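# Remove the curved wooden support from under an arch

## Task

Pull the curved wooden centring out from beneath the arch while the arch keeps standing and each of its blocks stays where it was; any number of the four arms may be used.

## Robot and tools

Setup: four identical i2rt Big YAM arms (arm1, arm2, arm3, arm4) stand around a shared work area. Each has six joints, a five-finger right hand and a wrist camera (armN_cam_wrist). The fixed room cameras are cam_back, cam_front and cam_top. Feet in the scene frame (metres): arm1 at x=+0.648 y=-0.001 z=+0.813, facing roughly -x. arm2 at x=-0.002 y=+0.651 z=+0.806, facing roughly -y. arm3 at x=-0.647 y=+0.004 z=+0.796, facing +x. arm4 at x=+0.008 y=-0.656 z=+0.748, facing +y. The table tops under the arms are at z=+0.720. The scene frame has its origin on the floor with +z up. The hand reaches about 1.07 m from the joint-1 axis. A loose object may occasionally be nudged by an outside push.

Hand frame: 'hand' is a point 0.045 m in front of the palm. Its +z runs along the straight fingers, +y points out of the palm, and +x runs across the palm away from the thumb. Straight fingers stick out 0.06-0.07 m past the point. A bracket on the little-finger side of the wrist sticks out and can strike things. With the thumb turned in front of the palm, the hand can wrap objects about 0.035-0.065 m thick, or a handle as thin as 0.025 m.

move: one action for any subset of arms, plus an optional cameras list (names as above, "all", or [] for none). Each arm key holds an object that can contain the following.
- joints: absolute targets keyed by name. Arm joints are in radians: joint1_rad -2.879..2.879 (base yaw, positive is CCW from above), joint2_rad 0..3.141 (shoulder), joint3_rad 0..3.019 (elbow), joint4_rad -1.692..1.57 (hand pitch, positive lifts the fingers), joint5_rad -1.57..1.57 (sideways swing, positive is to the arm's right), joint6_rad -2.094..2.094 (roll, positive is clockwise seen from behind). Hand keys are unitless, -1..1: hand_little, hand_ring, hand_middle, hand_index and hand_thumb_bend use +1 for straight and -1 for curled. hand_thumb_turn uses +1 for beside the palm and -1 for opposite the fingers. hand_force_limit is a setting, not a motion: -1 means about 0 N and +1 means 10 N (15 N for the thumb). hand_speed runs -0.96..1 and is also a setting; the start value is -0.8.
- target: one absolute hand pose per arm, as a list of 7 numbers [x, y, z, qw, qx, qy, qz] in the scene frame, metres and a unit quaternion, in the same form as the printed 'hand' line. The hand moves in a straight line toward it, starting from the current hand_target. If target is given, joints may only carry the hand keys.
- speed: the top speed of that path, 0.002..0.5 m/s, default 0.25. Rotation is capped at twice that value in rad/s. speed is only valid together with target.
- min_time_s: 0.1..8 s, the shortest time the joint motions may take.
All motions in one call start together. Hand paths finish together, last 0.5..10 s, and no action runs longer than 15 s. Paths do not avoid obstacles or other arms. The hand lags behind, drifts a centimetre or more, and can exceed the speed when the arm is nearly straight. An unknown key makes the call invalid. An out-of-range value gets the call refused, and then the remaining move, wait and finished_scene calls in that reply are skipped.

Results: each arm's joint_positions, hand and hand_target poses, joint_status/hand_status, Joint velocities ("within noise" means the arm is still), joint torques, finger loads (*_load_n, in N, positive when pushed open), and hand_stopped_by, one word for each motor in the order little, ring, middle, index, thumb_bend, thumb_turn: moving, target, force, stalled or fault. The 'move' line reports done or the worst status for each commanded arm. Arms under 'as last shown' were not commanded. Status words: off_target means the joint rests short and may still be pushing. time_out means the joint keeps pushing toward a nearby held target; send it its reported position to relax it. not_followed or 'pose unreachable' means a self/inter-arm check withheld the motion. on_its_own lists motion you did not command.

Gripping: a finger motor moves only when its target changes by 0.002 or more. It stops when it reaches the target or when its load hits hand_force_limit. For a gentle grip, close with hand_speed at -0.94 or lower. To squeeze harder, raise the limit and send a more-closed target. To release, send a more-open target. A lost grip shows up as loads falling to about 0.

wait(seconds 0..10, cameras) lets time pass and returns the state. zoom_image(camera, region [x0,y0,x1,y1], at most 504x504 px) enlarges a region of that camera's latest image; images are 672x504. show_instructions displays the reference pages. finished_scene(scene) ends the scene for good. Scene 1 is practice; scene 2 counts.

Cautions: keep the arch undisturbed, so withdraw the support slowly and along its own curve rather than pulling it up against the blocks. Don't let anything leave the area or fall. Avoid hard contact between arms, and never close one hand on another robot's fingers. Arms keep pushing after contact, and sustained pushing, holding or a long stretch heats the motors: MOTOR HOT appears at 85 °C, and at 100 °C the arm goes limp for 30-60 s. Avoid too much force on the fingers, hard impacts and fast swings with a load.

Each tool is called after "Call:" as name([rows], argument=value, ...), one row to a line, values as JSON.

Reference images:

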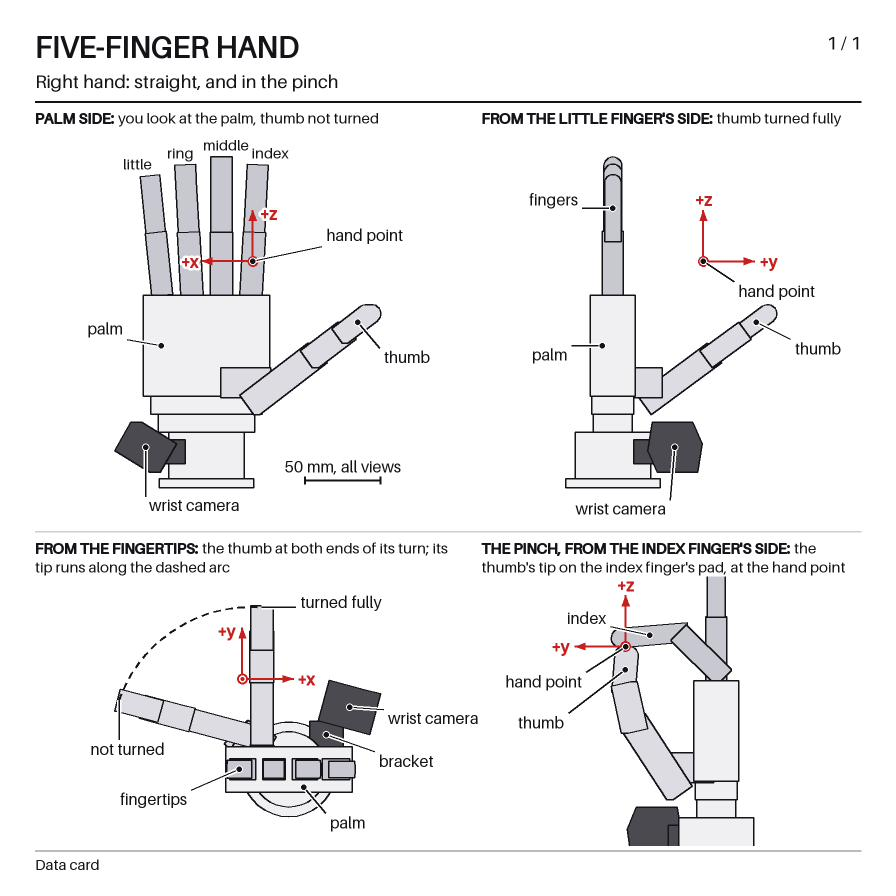

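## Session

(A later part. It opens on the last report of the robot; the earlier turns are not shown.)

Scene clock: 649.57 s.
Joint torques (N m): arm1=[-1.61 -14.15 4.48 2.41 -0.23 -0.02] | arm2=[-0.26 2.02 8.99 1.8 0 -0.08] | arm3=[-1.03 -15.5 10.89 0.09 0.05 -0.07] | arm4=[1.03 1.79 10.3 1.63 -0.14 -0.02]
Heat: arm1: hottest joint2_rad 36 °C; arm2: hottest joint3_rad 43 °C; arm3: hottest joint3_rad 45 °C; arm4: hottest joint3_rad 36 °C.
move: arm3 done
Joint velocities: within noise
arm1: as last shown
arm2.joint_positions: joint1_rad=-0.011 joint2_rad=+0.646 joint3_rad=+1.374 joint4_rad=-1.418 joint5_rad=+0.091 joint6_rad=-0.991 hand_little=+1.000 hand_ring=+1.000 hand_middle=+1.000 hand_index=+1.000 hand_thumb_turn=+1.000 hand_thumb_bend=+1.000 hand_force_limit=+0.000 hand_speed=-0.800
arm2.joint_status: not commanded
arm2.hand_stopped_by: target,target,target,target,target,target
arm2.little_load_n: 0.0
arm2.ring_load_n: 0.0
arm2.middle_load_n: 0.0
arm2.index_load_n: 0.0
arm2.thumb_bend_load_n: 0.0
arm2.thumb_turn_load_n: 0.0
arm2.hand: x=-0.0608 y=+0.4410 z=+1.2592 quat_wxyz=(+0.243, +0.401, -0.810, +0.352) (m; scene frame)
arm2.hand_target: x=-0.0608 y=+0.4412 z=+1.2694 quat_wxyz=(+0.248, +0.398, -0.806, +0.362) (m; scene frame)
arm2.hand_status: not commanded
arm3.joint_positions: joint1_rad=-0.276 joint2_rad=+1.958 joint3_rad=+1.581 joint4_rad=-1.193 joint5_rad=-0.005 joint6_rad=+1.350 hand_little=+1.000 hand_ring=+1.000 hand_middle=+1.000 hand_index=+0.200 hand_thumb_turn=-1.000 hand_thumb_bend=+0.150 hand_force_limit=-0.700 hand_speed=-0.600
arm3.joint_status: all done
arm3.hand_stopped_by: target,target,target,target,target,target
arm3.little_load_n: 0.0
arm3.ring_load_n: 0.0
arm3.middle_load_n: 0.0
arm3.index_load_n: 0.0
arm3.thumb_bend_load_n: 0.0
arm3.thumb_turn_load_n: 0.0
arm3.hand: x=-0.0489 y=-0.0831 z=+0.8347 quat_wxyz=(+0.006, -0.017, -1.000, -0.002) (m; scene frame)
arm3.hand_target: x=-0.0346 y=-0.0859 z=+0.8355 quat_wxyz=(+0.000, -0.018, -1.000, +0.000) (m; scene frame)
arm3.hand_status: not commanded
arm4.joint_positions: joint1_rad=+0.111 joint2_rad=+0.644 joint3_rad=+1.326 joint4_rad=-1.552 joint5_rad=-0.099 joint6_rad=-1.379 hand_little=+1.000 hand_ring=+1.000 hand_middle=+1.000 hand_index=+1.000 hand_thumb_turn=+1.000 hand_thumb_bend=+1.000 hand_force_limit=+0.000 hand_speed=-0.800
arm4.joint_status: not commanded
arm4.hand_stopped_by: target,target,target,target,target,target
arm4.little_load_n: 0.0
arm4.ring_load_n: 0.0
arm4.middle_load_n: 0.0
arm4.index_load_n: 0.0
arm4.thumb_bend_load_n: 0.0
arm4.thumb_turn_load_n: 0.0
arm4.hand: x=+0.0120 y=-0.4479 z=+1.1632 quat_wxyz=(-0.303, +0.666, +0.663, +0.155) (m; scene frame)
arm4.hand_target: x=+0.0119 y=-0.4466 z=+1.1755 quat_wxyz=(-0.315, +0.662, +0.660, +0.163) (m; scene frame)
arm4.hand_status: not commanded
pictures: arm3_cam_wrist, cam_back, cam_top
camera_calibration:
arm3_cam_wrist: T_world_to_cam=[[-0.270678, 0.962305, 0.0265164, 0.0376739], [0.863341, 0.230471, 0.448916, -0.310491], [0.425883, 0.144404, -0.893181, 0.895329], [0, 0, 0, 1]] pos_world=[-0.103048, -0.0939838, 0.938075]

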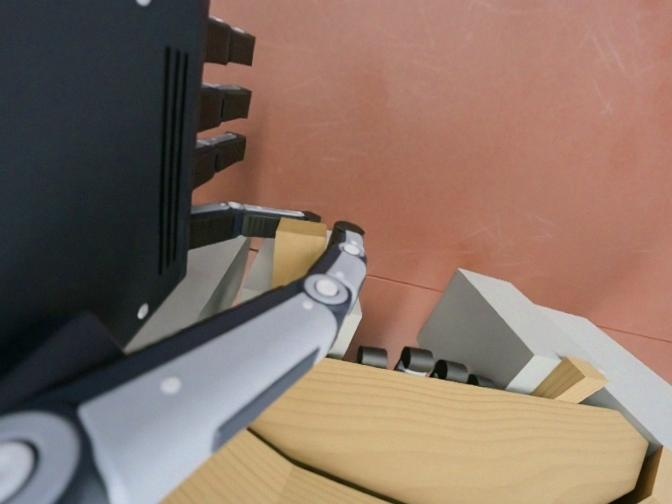

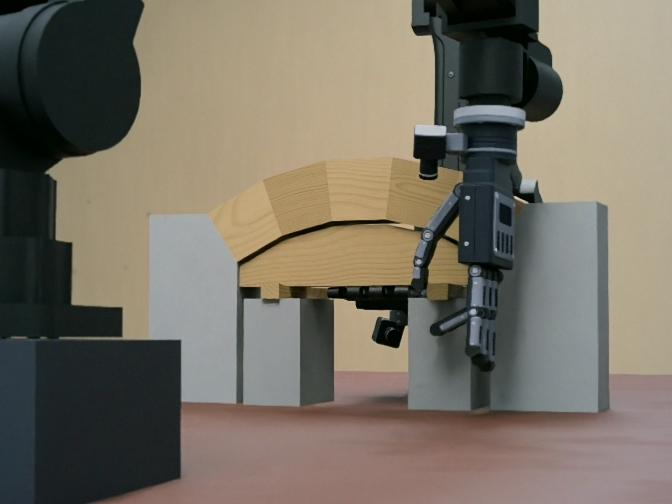

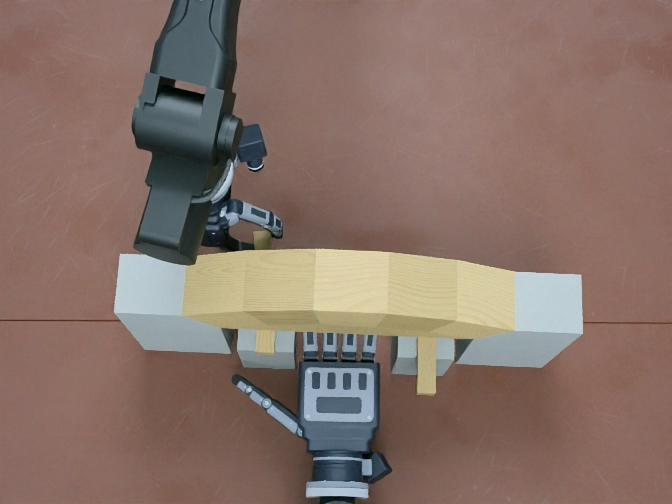

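Call:
move(arm3={"joints": {"hand_thumb_bend": 0.6, "hand_speed": -0.3}})

Call:
move(arm3={"target": [-0.038, -0.088, 0.853, 0, 0.0183, 0.9998, 0], "speed": 0.05}, cameras=["cam_back"])

Call:
zoom_image(camera="cam_back", region=[340, 180, 540, 360])

Scene clock: 660.97 s.
Joint torques (N m): arm1=[-1.55 -14.1 4.49 2.41 -0.24 -0.02] | arm2=[-0.26 1.96 9.01 1.81 0 -0.09] | arm3=[-1.08 -15.5 10.89 0.08 0.04 -0.07] | arm4=[0.97 2.49 10.19 1.99 -0.13 0]
Heat: arm1: hottest joint2_rad 36 °C; arm2: hottest joint3_rad 43 °C; arm3: hottest joint3_rad 46 °C; arm4: hottest joint3_rad 36 °C.
move: arm3 done
Joint velocities: within noise
arm1, arm2, arm4: as last shown
arm2.thumb_bend_load_n: -0.5
arm3.joint_positions: joint1_rad=-0.276 joint2_rad=+1.958 joint3_rad=+1.581 joint4_rad=-1.193 joint5_rad=-0.005 joint6_rad=+1.350 hand_little=+1.000 hand_ring=+1.000 hand_middle=+1.000 hand_index=+0.200 hand_thumb_turn=-1.000 hand_thumb_bend=+0.600 hand_force_limit=-0.700 hand_speed=-0.300
arm3.joint_status: all done
arm3.hand_stopped_by: target,target,target,target,target,target
arm3.little_load_n: 0.0
arm3.ring_load_n: 0.0
arm3.middle_load_n: 0.0
arm3.index_load_n: 0.0
arm3.thumb_bend_load_n: 0.0
arm3.thumb_turn_load_n: 0.5
arm3.hand: x=-0.0489 y=-0.0831 z=+0.8347 quat_wxyz=(+0.006, -0.017, -1.000, -0.002) (m; scene frame)
arm3.hand_target: x=-0.0346 y=-0.0859 z=+0.8355 quat_wxyz=(+0.000, -0.018, -1.000, +0.000) (m; scene frame)
arm3.hand_status: not commanded
pictures: none

Scene clock: 661.97 s.
Joint torques (N m): arm1=[-1.55 -14.1 4.46 2.4 -0.23 -0.02] | arm2=[-0.26 1.96 9.02 1.84 0 -0.08] | arm3=[-1.44 -17.67 10.89 -0.17 0.05 -0.12] | arm4=[0.67 2.9 9.94 2.03 -0.26 0.05]
Heat: arm1: hottest joint2_rad 36 °C; arm2: hottest joint3_rad 43 °C; arm3: hottest joint3_rad 46 °C; arm4: hottest joint3_rad 36 °C.
move: arm3 off_target
Joint velocities: within noise
arm1, arm2, arm4: as last shown
arm2.thumb_bend_load_n: 0.0
arm3.joint_positions: joint1_rad=-0.276 joint2_rad=+1.958 joint3_rad=+1.590 joint4_rad=-1.223 joint5_rad=-0.005 joint6_rad=+1.350 hand_little=+1.000 hand_ring=+1.000 hand_middle=+1.000 hand_index=+0.200 hand_thumb_turn=-1.000 hand_thumb_bend=+0.600 hand_force_limit=-0.700 hand_speed=-0.300
arm3.joint_status: not commanded
arm3.hand_stopped_by: target,target,target,target,target,target
arm3.little_load_n: 0.0
arm3.ring_load_n: 0.0
arm3.middle_load_n: 0.0
arm3.index_load_n: 0.0
arm3.thumb_bend_load_n: 0.0
arm3.thumb_turn_load_n: 0.0
arm3.hand: x=-0.0529 y=-0.0821 z=+0.8378 quat_wxyz=(+0.016, -0.017, -1.000, -0.004) (m; scene frame)
arm3.hand_target: x=-0.0386 y=-0.0879 z=+0.8532 quat_wxyz=(+0.000, -0.018, -1.000, +0.000) (m; scene frame)
arm3.hand_status: off_target (0.022 m and 1.9 deg from the pose sent, 0.022 m and 0.8 deg at the start)
pictures: cam_back

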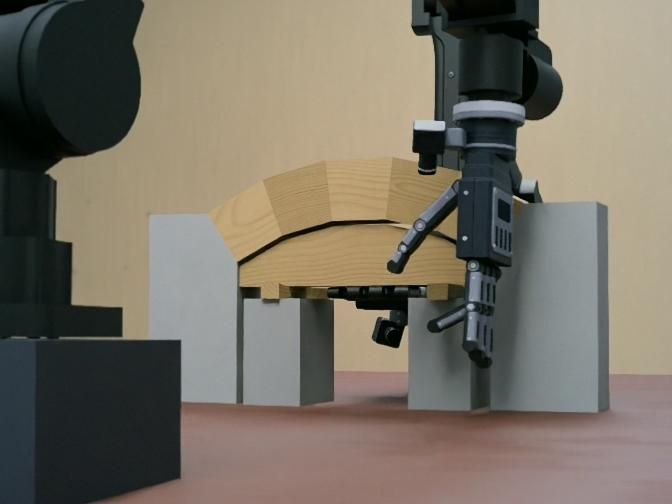

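Scaled by 2.520.

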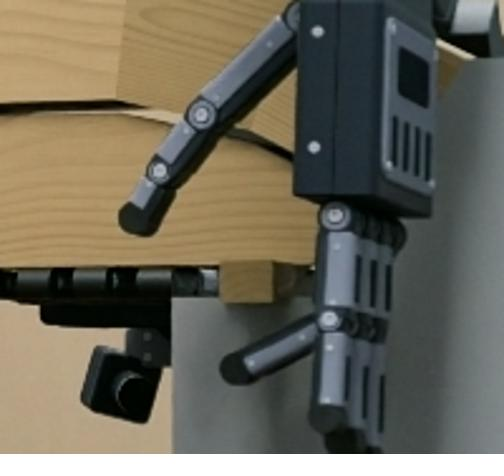

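Call:
move(arm3={"target": [-0.040, -0.088, 0.864, 0, 0.0183, 0.9998, 0], "speed": 0.05}, cameras=["cam_back"])

Call:
zoom_image(camera="cam_back", region=[340, 180, 540, 360])

Scene clock: 666.70 s.
Joint torques (N m): arm1=[-1.61 -14.1 4.48 2.4 -0.23 -0.02] | arm2=[-0.32 1.96 9.01 1.81 0 -0.08] | arm3=[-1.55 -18.96 10.89 -0.18 0.05 -0.14] | arm4=[-0.21 2.49 10.22 1.98 -0.09 0.06]
Heat: arm1: hottest joint2_rad 36 °C; arm2: hottest joint3_rad 43 °C; arm3: hottest joint3_rad 45 °C; arm4: hottest joint3_rad 36 °C.
move: arm3 off_target
Joint velocities: within noise
arm1.joint_positions: joint1_rad=-0.047 joint2_rad=+2.190 joint3_rad=+0.721 joint4_rad=+1.480 joint5_rad=+0.027 joint6_rad=-0.002 hand_little=+1.000 hand_ring=+1.000 hand_middle=+1.000 hand_index=+1.000 hand_thumb_turn=+1.000 hand_thumb_bend=+1.000 hand_force_limit=+0.000 hand_speed=-0.800
arm1.joint_status: not commanded
arm1.hand_stopped_by: target,target,target,target,target,target
arm1.little_load_n: -0.5
arm1.ring_load_n: 0.0
arm1.middle_load_n: 0.0
arm1.index_load_n: 0.0
arm1.thumb_bend_load_n: 0.0
arm1.thumb_turn_load_n: 0.0
arm1.hand: x=+0.0430 y=-0.0229 z=+0.7657 quat_wxyz=(+0.507, -0.508, -0.493, +0.491) (m; scene frame)
arm1.hand_target: x=+0.0293 y=-0.0189 z=+0.7972 quat_wxyz=(+0.528, -0.490, -0.471, +0.510) (m; scene frame)
arm1.hand_status: not commanded
arm2, arm4: as last shown
arm3.joint_positions: joint1_rad=-0.276 joint2_rad=+1.958 joint3_rad=+1.597 joint4_rad=-1.245 joint5_rad=-0.005 joint6_rad=+1.350 hand_little=+1.000 hand_ring=+1.000 hand_middle=+1.000 hand_index=+0.200 hand_thumb_turn=-1.000 hand_thumb_bend=+0.600 hand_force_limit=-0.700 hand_speed=-0.300
arm3.joint_status: not commanded
arm3.hand_stopped_by: target,target,target,target,target,target
arm3.little_load_n: 0.0
arm3.ring_load_n: 0.0
arm3.middle_load_n: 0.0
arm3.index_load_n: 0.0
arm3.thumb_bend_load_n: -0.5
arm3.thumb_turn_load_n: 0.0
arm3.hand: x=-0.0559 y=-0.0813 z=+0.8401 quat_wxyz=(+0.024, -0.017, -1.000, -0.006) (m; scene frame)
arm3.hand_target: x=-0.0410 y=-0.0878 z=+0.8641 quat_wxyz=(+0.000, -0.018, -1.000, +0.000) (m; scene frame)
arm3.hand_status: off_target (0.029 m and 2.8 deg from the pose sent, 0.030 m and 1.9 deg at the start)
arm4.little_load_n: 0.5
pictures: cam_back

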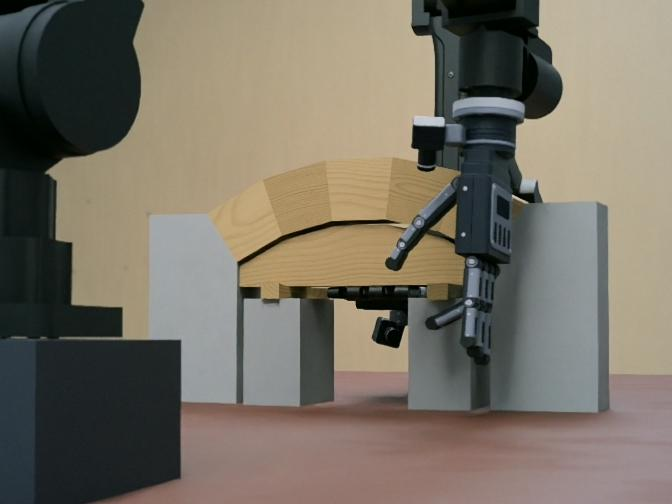

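Scaled by 2.520.

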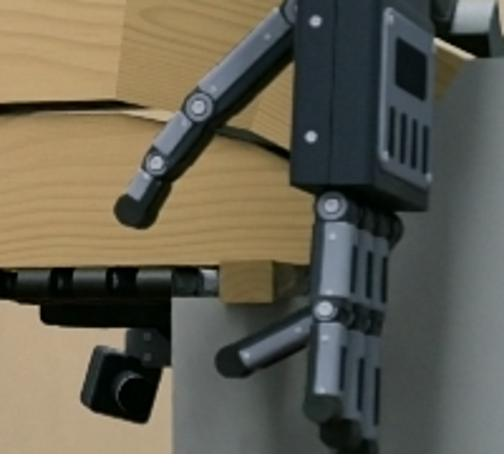

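Call:
move(arm3={"target": [-0.065, -0.085, 0.92, 0, 0.0183, 0.9998, 0], "speed": 0.1, "joints": {"hand_thumb_bend": 0.9}})

Call:
move(arm3={"target": [-0.036, -0.086, 0.849, 0, 0.0183, 0.9998, 0], "speed": 0.1}, cameras=["cam_back", "cam_top"])

Call:
zoom_image(camera="cam_back", region=[340, 180, 540, 360])

Call:
zoom_image(camera="cam_top", region=[180, 160, 340, 300])

Scene clock: 688.30 s.
Joint torques (N m): arm1=[-1.55 -14.04 4.46 2.18 -0.22 -0.03] | arm2=[-0.21 1.96 9.02 1.83 0 -0.08] | arm3=[-2.08 -17.38 10.82 -0.16 -0.03 -0.2] | arm4=[0.73 2.96 10.15 1.73 -0.1 0.09]
Heat: arm1: hottest joint2_rad 36 °C; arm2: hottest joint3_rad 43 °C; arm3: hottest joint3_rad 45 °C; arm4: hottest joint3_rad 36 °C.
move: arm3 off_target
Joint velocities: within noise
arm1, arm2, arm4: as last shown
arm1.joint_positions: joint1_rad=-0.048 joint2_rad=+2.190 joint3_rad=+0.721 joint4_rad=+1.486 joint5_rad=+0.027 joint6_rad=-0.002 hand_little=+1.000 hand_ring=+1.000 hand_middle=+1.000 hand_index=+1.000 hand_thumb_turn=+1.000 hand_thumb_bend=+1.000 hand_force_limit=+0.000 hand_speed=-0.800
arm1.ring_load_n: -1.0
arm1.middle_load_n: -0.5
arm1.index_load_n: -0.5
arm1.hand: x=+0.0425 y=-0.0227 z=+0.7675 quat_wxyz=(+0.509, -0.507, -0.492, +0.493) (m; scene frame)
arm1.hand_target: x=+0.0294 y=-0.0189 z=+0.7970 quat_wxyz=(+0.528, -0.490, -0.471, +0.510) (m; scene frame)
arm2.thumb_turn_load_n: 0.5
arm3.joint_positions: joint1_rad=-0.276 joint2_rad=+1.853 joint3_rad=+1.597 joint4_rad=-1.344 joint5_rad=-0.003 joint6_rad=+1.350 hand_little=+1.000 hand_ring=+1.000 hand_middle=+1.000 hand_index=+0.200 hand_thumb_turn=-1.000 hand_thumb_bend=+0.900 hand_force_limit=-0.700 hand_speed=-0.300
arm3.joint_status: all done
arm3.hand_stopped_by: target,target,target,target,target,target
arm3.little_load_n: 0.0
arm3.ring_load_n: 0.0
arm3.middle_load_n: 0.0
arm3.index_load_n: 0.0
arm3.thumb_bend_load_n: 0.0
arm3.thumb_turn_load_n: 0.0
arm3.hand: x=-0.0758 y=-0.0762 z=+0.8984 quat_wxyz=(+0.021, -0.017, -1.000, -0.004) (m; scene frame)
arm3.hand_target: x=-0.0658 y=-0.0848 z=+0.9200 quat_wxyz=(+0.000, -0.018, -1.000, +0.000) (m; scene frame)
arm3.hand_status: off_target (0.026 m and 2.4 deg from the pose sent, 0.080 m and 2.8 deg at the start)
arm4.little_load_n: 0.0
pictures: none

Scene clock: 689.60 s.
Joint torques (N m): arm1=[-1.55 -13.98 4.51 2.19 -0.18 -0.04] | arm2=[-0.15 2.08 9.01 1.83 0 -0.08] | arm3=[-1.14 -11.75 10.09 2 0.21 0.04] | arm4=[1.44 2.14 10 1.89 -0.13 0.08]
Heat: arm1: hottest joint2_rad 35 °C; arm2: hottest joint3_rad 43 °C; arm3: hottest joint3_rad 45 °C; arm4: hottest joint3_rad 36 °C.
move: arm3 off_target
Joint velocities: within noise
arm1, arm2, arm4: as last shown
arm1.joint_positions: joint1_rad=-0.048 joint2_rad=+2.189 joint3_rad=+0.721 joint4_rad=+1.486 joint5_rad=+0.026 joint6_rad=-0.001 hand_little=+1.000 hand_ring=+1.000 hand_middle=+1.000 hand_index=+1.000 hand_thumb_turn=+1.000 hand_thumb_bend=+1.000 hand_force_limit=+0.000 hand_speed=-0.800
arm1.ring_load_n: 0.0
arm1.middle_load_n: 0.0
arm1.thumb_turn_load_n: -0.5
arm1.hand: x=+0.0424 y=-0.0229 z=+0.7680 quat_wxyz=(+0.508, -0.507, -0.491, +0.493) (m; scene frame)
arm1.hand_target: x=+0.0293 y=-0.0189 z=+0.7972 quat_wxyz=(+0.528, -0.490, -0.471, +0.510) (m; scene frame)
arm2.thumb_turn_load_n: 0.0
arm3.joint_positions: joint1_rad=-0.276 joint2_rad=+1.898 joint3_rad=+1.597 joint4_rad=-1.269 joint5_rad=-0.010 joint6_rad=+1.340 hand_little=+1.000 hand_ring=+1.000 hand_middle=+1.000 hand_index=+0.199 hand_thumb_turn=-1.000 hand_thumb_bend=+0.900 hand_force_limit=-0.700 hand_speed=-0.300
arm3.joint_status: not commanded
arm3.hand_stopped_by: target,target,target,target,target,target
arm3.little_load_n: 0.0
arm3.ring_load_n: 0.0
arm3.middle_load_n: 0.0
arm3.index_load_n: -5.5
arm3.thumb_bend_load_n: 0.0
arm3.thumb_turn_load_n: 0.0
arm3.hand: x=-0.0586 y=-0.0793 z=+0.8745 quat_wxyz=(+0.006, -0.012, -1.000, -0.004) (m; scene frame)
arm3.hand_target: x=-0.0384 y=-0.0856 z=+0.8496 quat_wxyz=(+0.000, -0.018, -1.000, +0.000) (m; scene frame)
arm3.hand_status: off_target (0.035 m and 1.1 deg from the pose sent, 0.064 m and 2.4 deg at the start)
pictures: cam_back, cam_top

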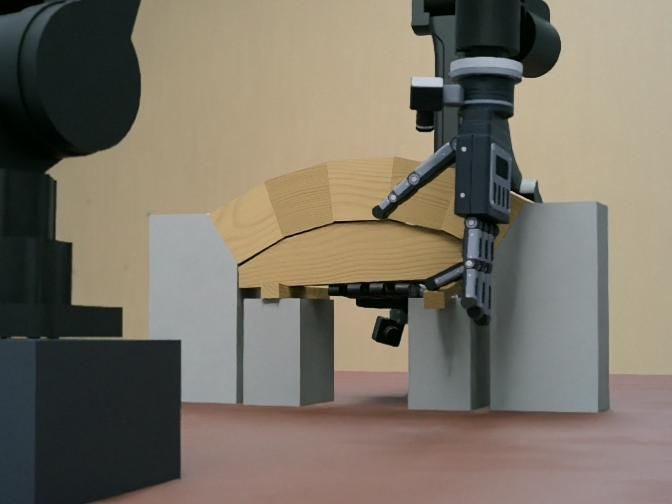

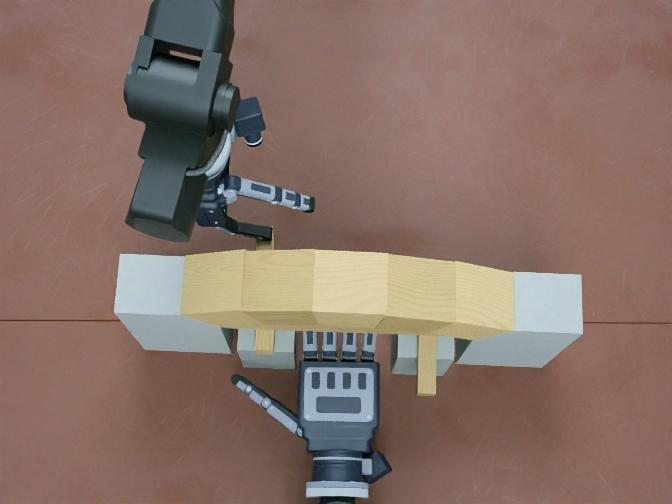

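Scaled by 2.520.

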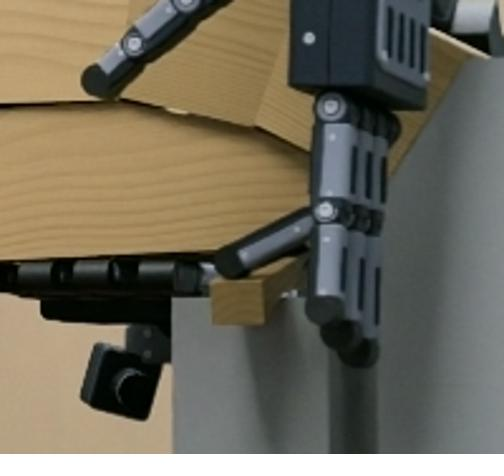

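Scaled by 3.150.

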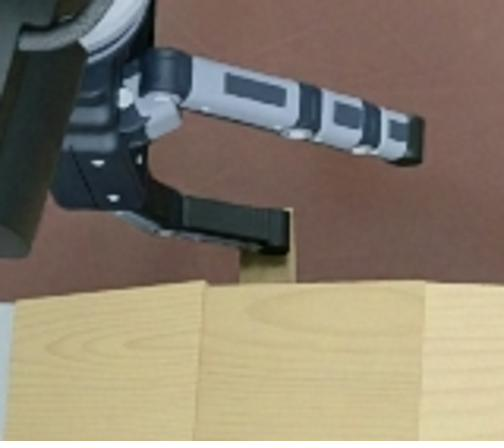

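Call:
move(arm3={"target": [-0.065, -0.085, 0.93, 0, 0.0183, 0.9998, 0], "speed": 0.1}, cameras=["cam_back", "cam_top", "cam_front"])

Call:
zoom_image(camera="cam_back", region=[180, 140, 540, 360])

Call:
zoom_image(camera="cam_top", region=[100, 200, 600, 420])

Scene clock: 696.70 s.
Joint torques (N m): arm1=[-1.55 -13.98 4.48 2.19 -0.18 -0.04] | arm2=[-0.21 2.02 8.98 1.78 0 -0.09] | arm3=[-2.08 -17.73 11.14 -0.16 0.11 -0.09] | arm4=[0.91 3.19 10.07 1.62 -0.13 0.07]
Heat: arm1: hottest joint2_rad 35 °C; arm2: hottest joint3_rad 43 °C; arm3: hottest joint3_rad 45 °C; arm4: hottest joint3_rad 36 °C.
move: arm3 off_target
Joint velocities: within noise
arm1, arm2, arm4: as last shown
arm1.joint_positions: joint1_rad=-0.048 joint2_rad=+2.189 joint3_rad=+0.721 joint4_rad=+1.486 joint5_rad=+0.026 joint6_rad=+0.000 hand_little=+1.000 hand_ring=+1.000 hand_middle=+1.000 hand_index=+1.000 hand_thumb_turn=+1.000 hand_thumb_bend=+1.000 hand_force_limit=+0.000 hand_speed=-0.800
arm1.ring_load_n: -1.0
arm1.middle_load_n: -1.0
arm1.thumb_turn_load_n: 0.0
arm1.hand: x=+0.0424 y=-0.0230 z=+0.7680 quat_wxyz=(+0.508, -0.507, -0.491, +0.493) (m; scene frame)
arm3.joint_positions: joint1_rad=-0.276 joint2_rad=+1.847 joint3_rad=+1.611 joint4_rad=-1.368 joint5_rad=-0.007 joint6_rad=+1.339 hand_little=+1.000 hand_ring=+1.000 hand_middle=+1.000 hand_index=+0.200 hand_thumb_turn=-1.000 hand_thumb_bend=+0.900 hand_force_limit=-0.700 hand_speed=-0.300
arm3.joint_status: not commanded
arm3.hand_stopped_by: target,target,target,target,target,target
arm3.little_load_n: 0.0
arm3.ring_load_n: 0.0
arm3.middle_load_n: 0.0
arm3.index_load_n: 0.0
arm3.thumb_bend_load_n: 0.0
arm3.thumb_turn_load_n: 0.0
arm3.hand: x=-0.0773 y=-0.0748 z=+0.9072 quat_wxyz=(+0.022, -0.011, -1.000, -0.006) (m; scene frame)
arm3.hand_target: x=-0.0659 y=-0.0848 z=+0.9300 quat_wxyz=(+0.000, -0.018, -1.000, +0.000) (m; scene frame)
arm3.hand_status: off_target (0.028 m and 2.8 deg from the pose sent, 0.056 m and 1.1 deg at the start)
pictures: cam_back, cam_front, cam_top

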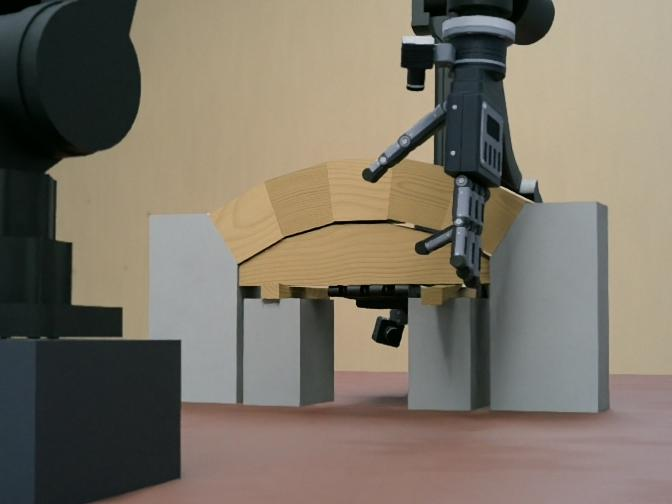

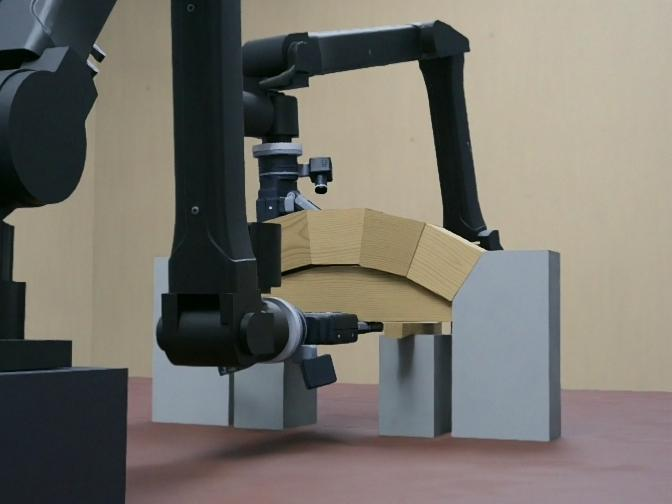

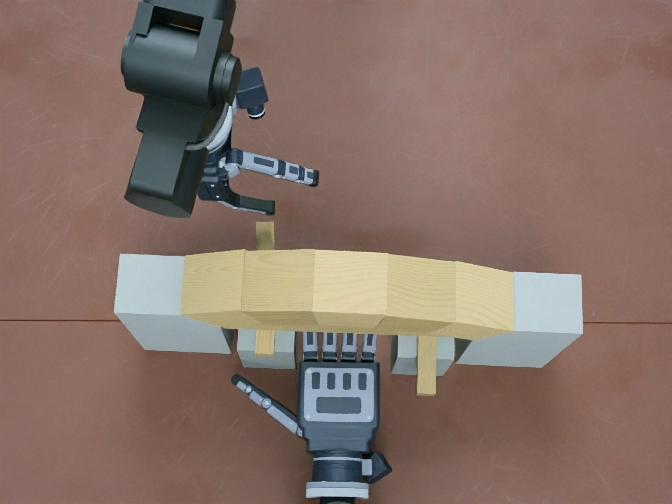

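Scaled by 1.400.

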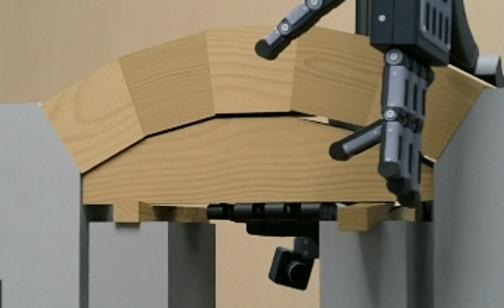

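Scaled by 1.008.

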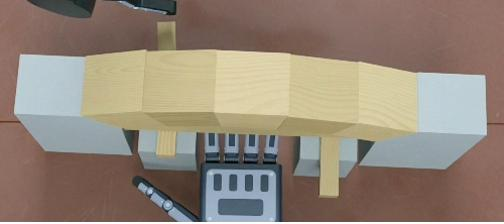

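Call:
move(arm3={"joints": {"hand_index": 1, "hand_thumb_bend": 1, "hand_speed": 0}})

Call:
move(arm3={"target": [-0.043, -0.093, 0.847, 0, 0.0183, 0.9998, 0], "speed": 0.1}, cameras=["cam_back", "cam_top", "arm3_cam_wrist"])

Call:
zoom_image(camera="cam_back", region=[340, 180, 540, 360])

Call:
zoom_image(camera="cam_top", region=[180, 160, 340, 300])

Scene clock: 708.60 s.
Joint torques (N m): arm1=[-1.55 -13.98 4.46 2.17 -0.18 -0.04] | arm2=[-0.21 2.02 8.99 1.81 0 -0.08] | arm3=[-2.02 -17.73 11.14 -0.18 0.1 -0.09] | arm4=[0.44 2.96 10.17 1.96 -0.14 0.04]
Heat: arm1: hottest joint2_rad 34 °C; arm2: hottest joint3_rad 44 °C; arm3: hottest joint3_rad 44 °C; arm4: hottest joint3_rad 36 °C.
move: arm3 done
Joint velocities: within noise
arm1, arm2, arm4: as last shown
arm3.joint_positions: joint1_rad=-0.276 joint2_rad=+1.847 joint3_rad=+1.611 joint4_rad=-1.368 joint5_rad=-0.007 joint6_rad=+1.339 hand_little=+1.000 hand_ring=+1.000 hand_middle=+1.000 hand_index=+1.000 hand_thumb_turn=-1.000 hand_thumb_bend=+1.000 hand_force_limit=-0.700 hand_speed=+0.000
arm3.joint_status: all done
arm3.hand_stopped_by: target,target,target,target,target,target
arm3.little_load_n: 0.0
arm3.ring_load_n: 0.0
arm3.middle_load_n: 0.0
arm3.index_load_n: 0.0
arm3.thumb_bend_load_n: 0.0
arm3.thumb_turn_load_n: 0.0
arm3.hand: x=-0.0773 y=-0.0749 z=+0.9071 quat_wxyz=(+0.022, -0.011, -1.000, -0.006) (m; scene frame)
arm3.hand_target: x=-0.0659 y=-0.0848 z=+0.9300 quat_wxyz=(+0.000, -0.018, -1.000, +0.000) (m; scene frame)
arm3.hand_status: not commanded
pictures: none

Scene clock: 710.10 s.
Joint torques (N m): arm1=[-1.55 -13.98 4.46 2.19 -0.18 -0.04] | arm2=[-0.26 1.96 8.96 1.8 -0.01 -0.08] | arm3=[-2.2 -15.68 7.65 0.62 0.09 -0.11] | arm4=[1.38 2.96 10.25 1.69 -0.13 0.04]
Heat: arm1: hottest joint2_rad 34 °C; arm2: hottest joint3_rad 44 °C; arm3: hottest joint3_rad 43 °C; arm4: hottest joint3_rad 36 °C.
move: arm3 off_target
Joint velocities: within noise
arm1: as last shown
arm1.ring_load_n: -0.5
arm1.thumb_bend_load_n: 0.5
arm2.joint_positions: joint1_rad=-0.011 joint2_rad=+0.646 joint3_rad=+1.374 joint4_rad=-1.418 joint5_rad=+0.091 joint6_rad=-0.991 hand_little=+1.000 hand_ring=+1.000 hand_middle=+1.000 hand_index=+1.000 hand_thumb_turn=+1.000 hand_thumb_bend=+1.000 hand_force_limit=+0.000 hand_speed=-0.800
arm2.joint_status: not commanded
arm2.hand_stopped_by: target,target,target,target,target,target
arm2.little_load_n: 0.0
arm2.ring_load_n: 0.0
arm2.middle_load_n: 0.0
arm2.index_load_n: 0.0
arm2.thumb_bend_load_n: 0.0
arm2.thumb_turn_load_n: 0.0
arm2.hand: x=-0.0608 y=+0.4410 z=+1.2592 quat_wxyz=(+0.243, +0.401, -0.810, +0.352) (m; scene frame)
arm2.hand_target: x=-0.0608 y=+0.4412 z=+1.2694 quat_wxyz=(+0.248, +0.398, -0.806, +0.362) (m; scene frame)
arm2.hand_status: not commanded
arm3.joint_positions: joint1_rad=-0.277 joint2_rad=+1.934 joint3_rad=+1.611 joint4_rad=-1.223 joint5_rad=-0.007 joint6_rad=+1.339 hand_little=+1.000 hand_ring=+1.000 hand_middle=+1.000 hand_index=+1.000 hand_thumb_turn=-1.000 hand_thumb_bend=+1.000 hand_force_limit=-0.700 hand_speed=+0.000
arm3.joint_status: not commanded
arm3.hand_stopped_by: target,target,target,target,target,target
arm3.little_load_n: 0.0
arm3.ring_load_n: 0.0
arm3.middle_load_n: 0.0
arm3.index_load_n: 0.0
arm3.thumb_bend_load_n: 0.0
arm3.thumb_turn_load_n: 0.0
arm3.hand: x=-0.0436 y=-0.0847 z=+0.8596 quat_wxyz=(-0.006, -0.012, -1.000, +0.001) (m; scene frame)
arm3.hand_target: x=-0.0433 y=-0.0928 z=+0.8471 quat_wxyz=(+0.000, -0.018, -1.000, +0.000) (m; scene frame)
arm3.hand_status: off_target (0.015 m and 1.0 deg from the pose sent, 0.072 m and 2.8 deg at the start)
arm4.joint_positions: joint1_rad=+0.111 joint2_rad=+0.644 joint3_rad=+1.326 joint4_rad=-1.552 joint5_rad=-0.099 joint6_rad=-1.379 hand_little=+1.000 hand_ring=+1.000 hand_middle=+1.000 hand_index=+1.000 hand_thumb_turn=+1.000 hand_thumb_bend=+1.000 hand_force_limit=+0.000 hand_speed=-0.800
arm4.joint_status: not commanded
arm4.hand_stopped_by: target,target,target,target,target,target
arm4.little_load_n: 0.0
arm4.ring_load_n: 0.0
arm4.middle_load_n: 0.0
arm4.index_load_n: 0.0
arm4.thumb_bend_load_n: 0.0
arm4.thumb_turn_load_n: 0.0
arm4.hand: x=+0.0120 y=-0.4479 z=+1.1632 quat_wxyz=(-0.303, +0.666, +0.663, +0.155) (m; scene frame)
arm4.hand_target: x=+0.0119 y=-0.4466 z=+1.1755 quat_wxyz=(-0.315, +0.662, +0.660, +0.163) (m; scene frame)
arm4.hand_status: not commanded
pictures: arm3_cam_wrist, cam_back, cam_top
camera_calibration:
arm3_cam_wrist: T_world_to_cam=[[-0.281573, 0.959425, 0.0148711, 0.0492091], [0.849638, 0.24209, 0.468516, -0.34239], [0.445906, 0.144556, -0.88333, 0.907931], [0, 0, 0, 1]] pos_world=[-0.100089, -0.0955704, 0.961686]

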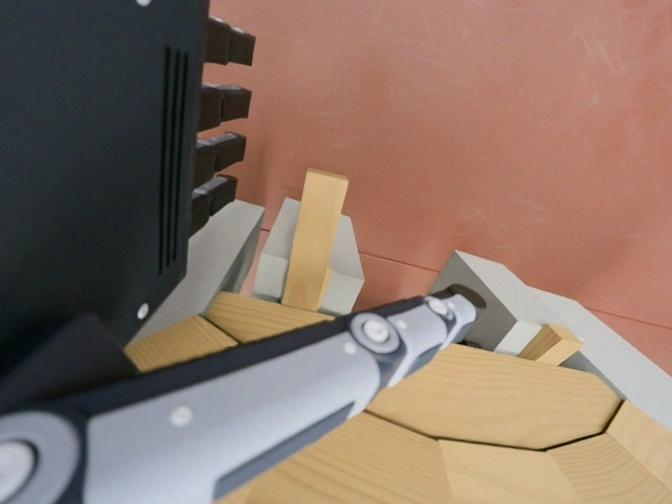

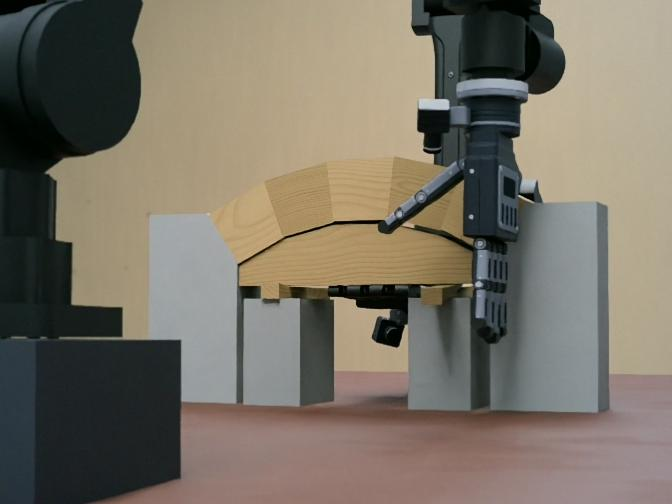

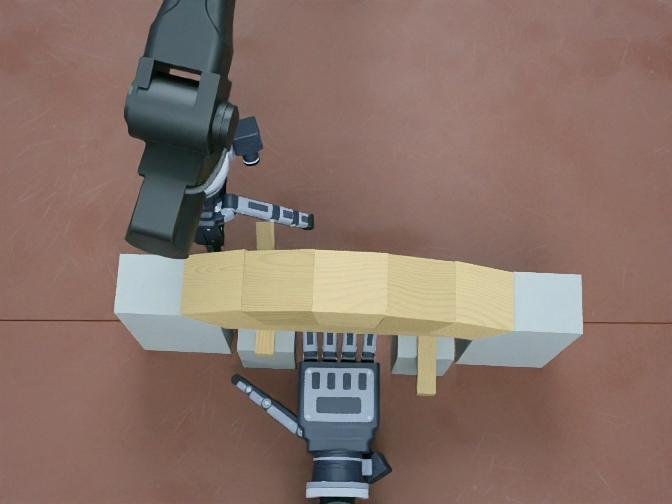

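Scaled by 2.520.

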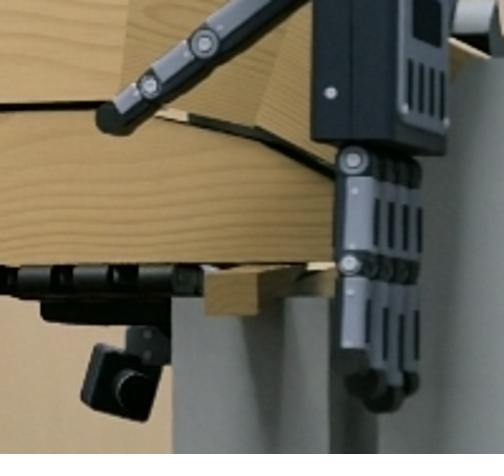

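Scaled by 3.150.

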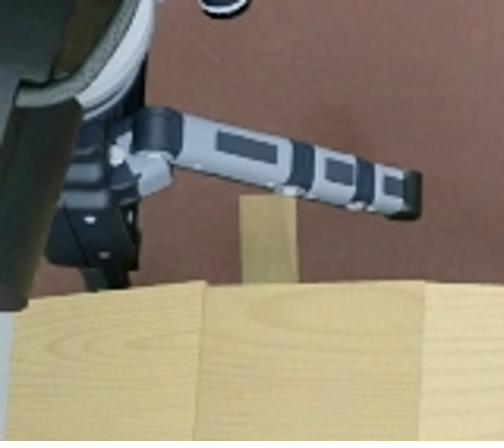

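Call:
zoom_image(camera="arm3_cam_wrist", region=[240, 150, 400, 320])

Call:
zoom_image(camera="cam_back", region=[400, 270, 500, 320])

Scaled by 2.965.

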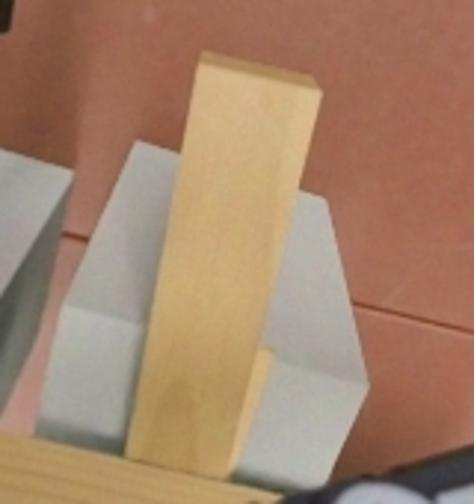

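Scaled by 5.040.

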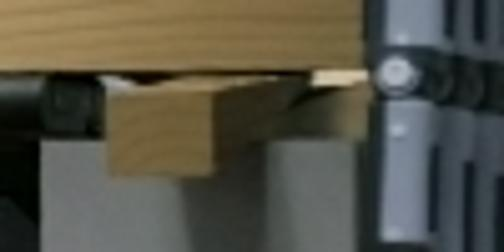

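Call:
move(arm3={"target": [-0.066, -0.094, 0.834, 0, 0.0183, 0.9998, 0], "speed": 0.06}, cameras=["cam_back", "cam_top", "arm3_cam_wrist"])

Call:
zoom_image(camera="cam_back", region=[340, 180, 540, 360])

Call:
zoom_image(camera="cam_top", region=[180, 160, 340, 300])

Scene clock: 739.27 s.
Joint torques (N m): arm1=[-1.55 -14.04 4.48 2.18 -0.18 -0.04] | arm2=[-0.21 1.9 8.99 1.83 -0.01 -0.09] | arm3=[-2.26 -18.67 6.9 0.55 0.1 -0.23] | arm4=[0.67 3.31 10.22 1.52 -0.16 0.04]
Heat: arm1: hottest joint2_rad 34 °C; arm2: hottest joint3_rad 44 °C; arm3: hottest joint3_rad 40 °C; arm4: hottest joint3_rad 37 °C.
move: arm3 off_target
Joint velocities: within noise
arm1, arm2, arm4: as last shown
arm1.little_load_n: -1.0
arm1.ring_load_n: -1.0
arm1.thumb_bend_load_n: 0.0
arm3.joint_positions: joint1_rad=-0.289 joint2_rad=+1.934 joint3_rad=+1.517 joint4_rad=-1.163 joint5_rad=-0.007 joint6_rad=+1.339 hand_little=+1.000 hand_ring=+1.000 hand_middle=+1.000 hand_index=+1.000 hand_thumb_turn=-1.000 hand_thumb_bend=+1.000 hand_force_limit=-0.700 hand_speed=+0.000
arm3.joint_status: not commanded
arm3.hand_stopped_by: target,target,target,target,target,target
arm3.little_load_n: 0.0
arm3.ring_load_n: 0.0
arm3.middle_load_n: 0.0
arm3.index_load_n: 0.0
arm3.thumb_bend_load_n: 0.0
arm3.thumb_turn_load_n: 0.0
arm3.hand: x=-0.0667 y=-0.0857 z=+0.8257 quat_wxyz=(+0.011, -0.017, -1.000, -0.003) (m; scene frame)
arm3.hand_target: x=-0.0661 y=-0.0939 z=+0.8339 quat_wxyz=(+0.000, -0.018, -1.000, +0.000) (m; scene frame)
arm3.hand_status: off_target (0.012 m and 1.3 deg from the pose sent, 0.035 m and 1.0 deg at the start)
arm4.index_load_n: -0.5
pictures: arm3_cam_wrist, cam_back, cam_top
camera_calibration:
arm3_cam_wrist: T_world_to_cam=[[-0.269636, 0.962409, 0.0326323, 0.0306053], [0.867628, 0.228101, 0.441804, -0.284572], [0.417753, 0.147439, -0.896518, 0.897634], [0, 0, 0, 1]] pos_world=[-0.119834, -0.0968898, 0.929472]

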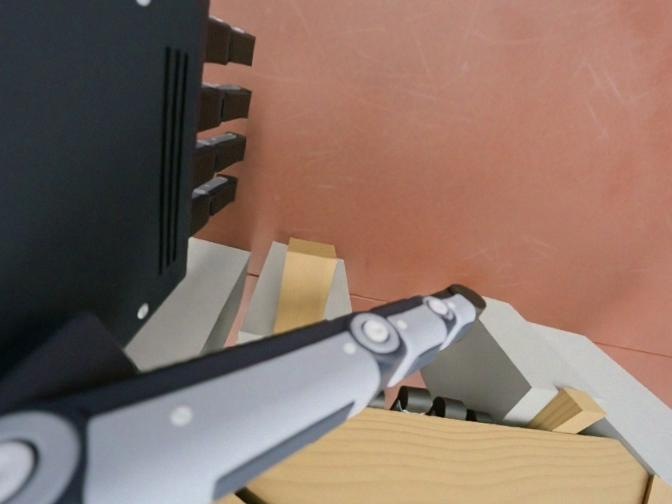

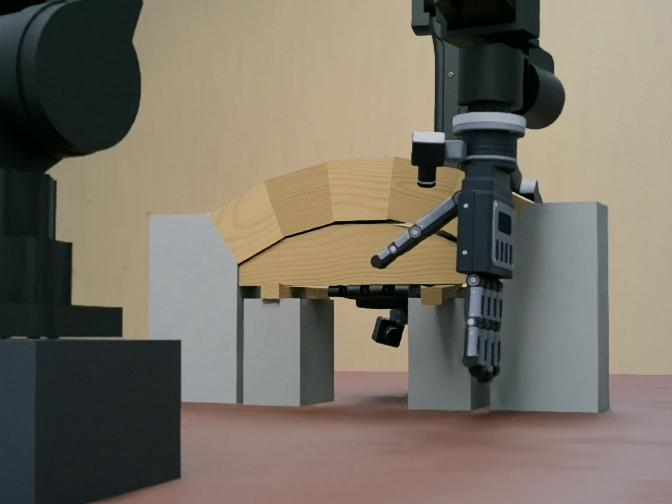

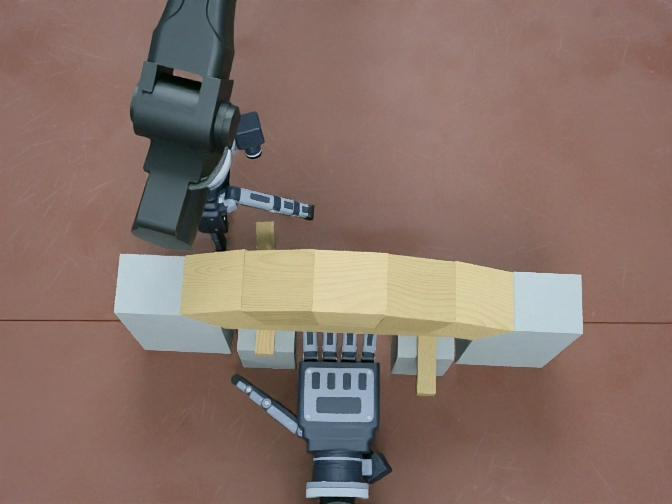

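Scaled by 2.520.

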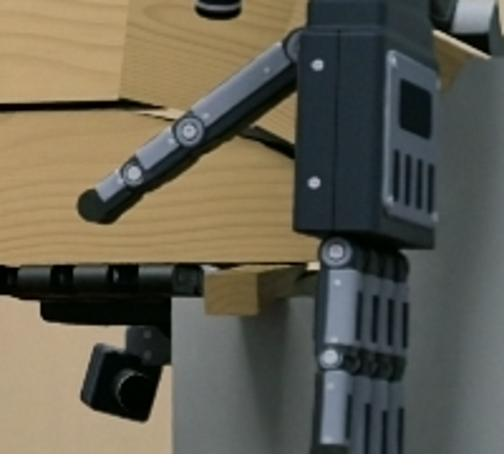

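Scaled by 3.150.

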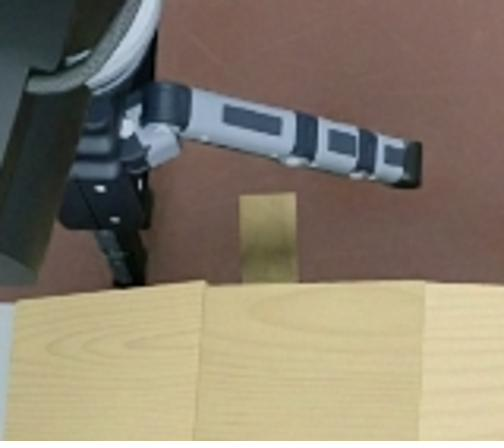

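Call:
move(arm3={"target": [-0.050, -0.094, 0.860, 0, 0.0183, 0.9998, 0], "speed": 0.06}, cameras=["cam_back", "cam_top"])

Call:
zoom_image(camera="cam_back", region=[340, 180, 540, 360])

Scene clock: 749.40 s.
Joint torques (N m): arm1=[-1.61 -14.04 4.48 2.19 -0.18 -0.04] | arm2=[-0.21 1.96 8.98 1.81 0 -0.08] | arm3=[-1.67 -17.96 10.77 -0.13 0.1 -0.16] | arm4=[0.15 2.96 10.11 1.98 -0.14 0.05]
Heat: arm1: hottest joint2_rad 34 °C; arm2: hottest joint3_rad 44 °C; arm3: hottest joint3_rad 40 °C; arm4: hottest joint3_rad 37 °C.
move: arm3 off_target
Joint velocities: within noise
arm1, arm2, arm4: as last shown
arm1.little_load_n: -0.5
arm3.joint_positions: joint1_rad=-0.289 joint2_rad=+1.934 joint3_rad=+1.562 joint4_rad=-1.224 joint5_rad=-0.007 joint6_rad=+1.339 hand_little=+1.000 hand_ring=+1.000 hand_middle=+1.000 hand_index=+1.000 hand_thumb_turn=-1.000 hand_thumb_bend=+1.000 hand_force_limit=-0.700 hand_speed=+0.000
arm3.joint_status: not commanded
arm3.hand_stopped_by: target,target,target,target,target,target
arm3.little_load_n: 0.0
arm3.ring_load_n: 0.0
arm3.middle_load_n: -0.5
arm3.index_load_n: 0.0
arm3.thumb_bend_load_n: 0.0
arm3.thumb_turn_load_n: 0.0
arm3.hand: x=-0.0644 y=-0.0862 z=+0.8412 quat_wxyz=(+0.019, -0.018, -1.000, -0.006) (m; scene frame)
arm3.hand_target: x=-0.0506 y=-0.0938 z=+0.8602 quat_wxyz=(+0.000, -0.018, -1.000, +0.000) (m; scene frame)
arm3.hand_status: off_target (0.025 m and 2.3 deg from the pose sent, 0.039 m and 1.3 deg at the start)
arm4.index_load_n: 0.0
pictures: cam_back, cam_top

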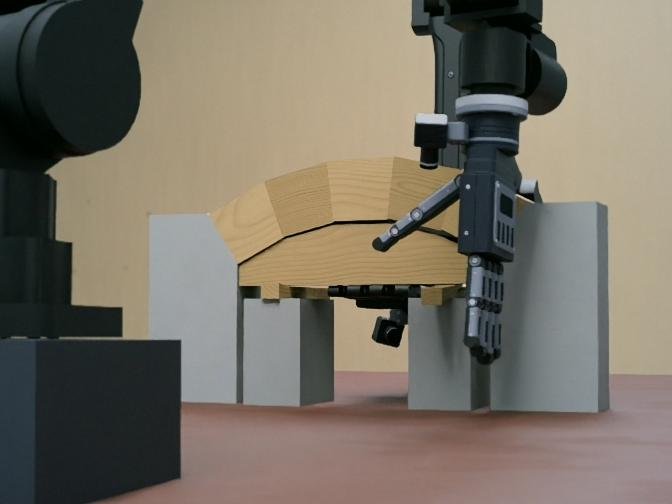

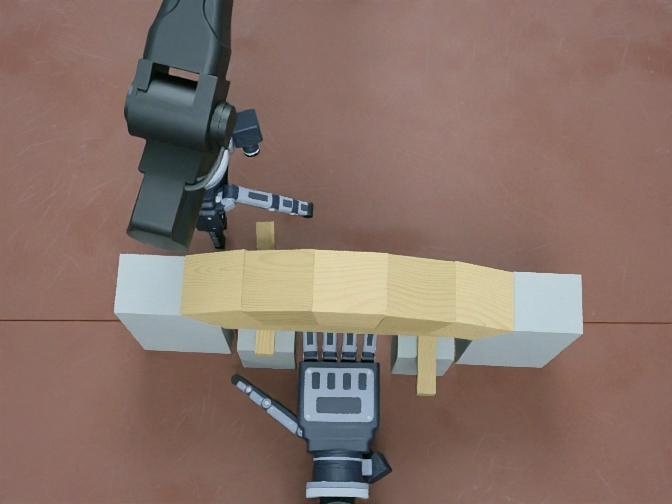

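Scaled by 2.520.

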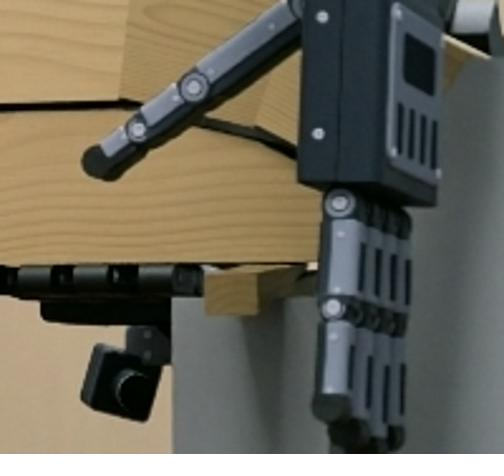

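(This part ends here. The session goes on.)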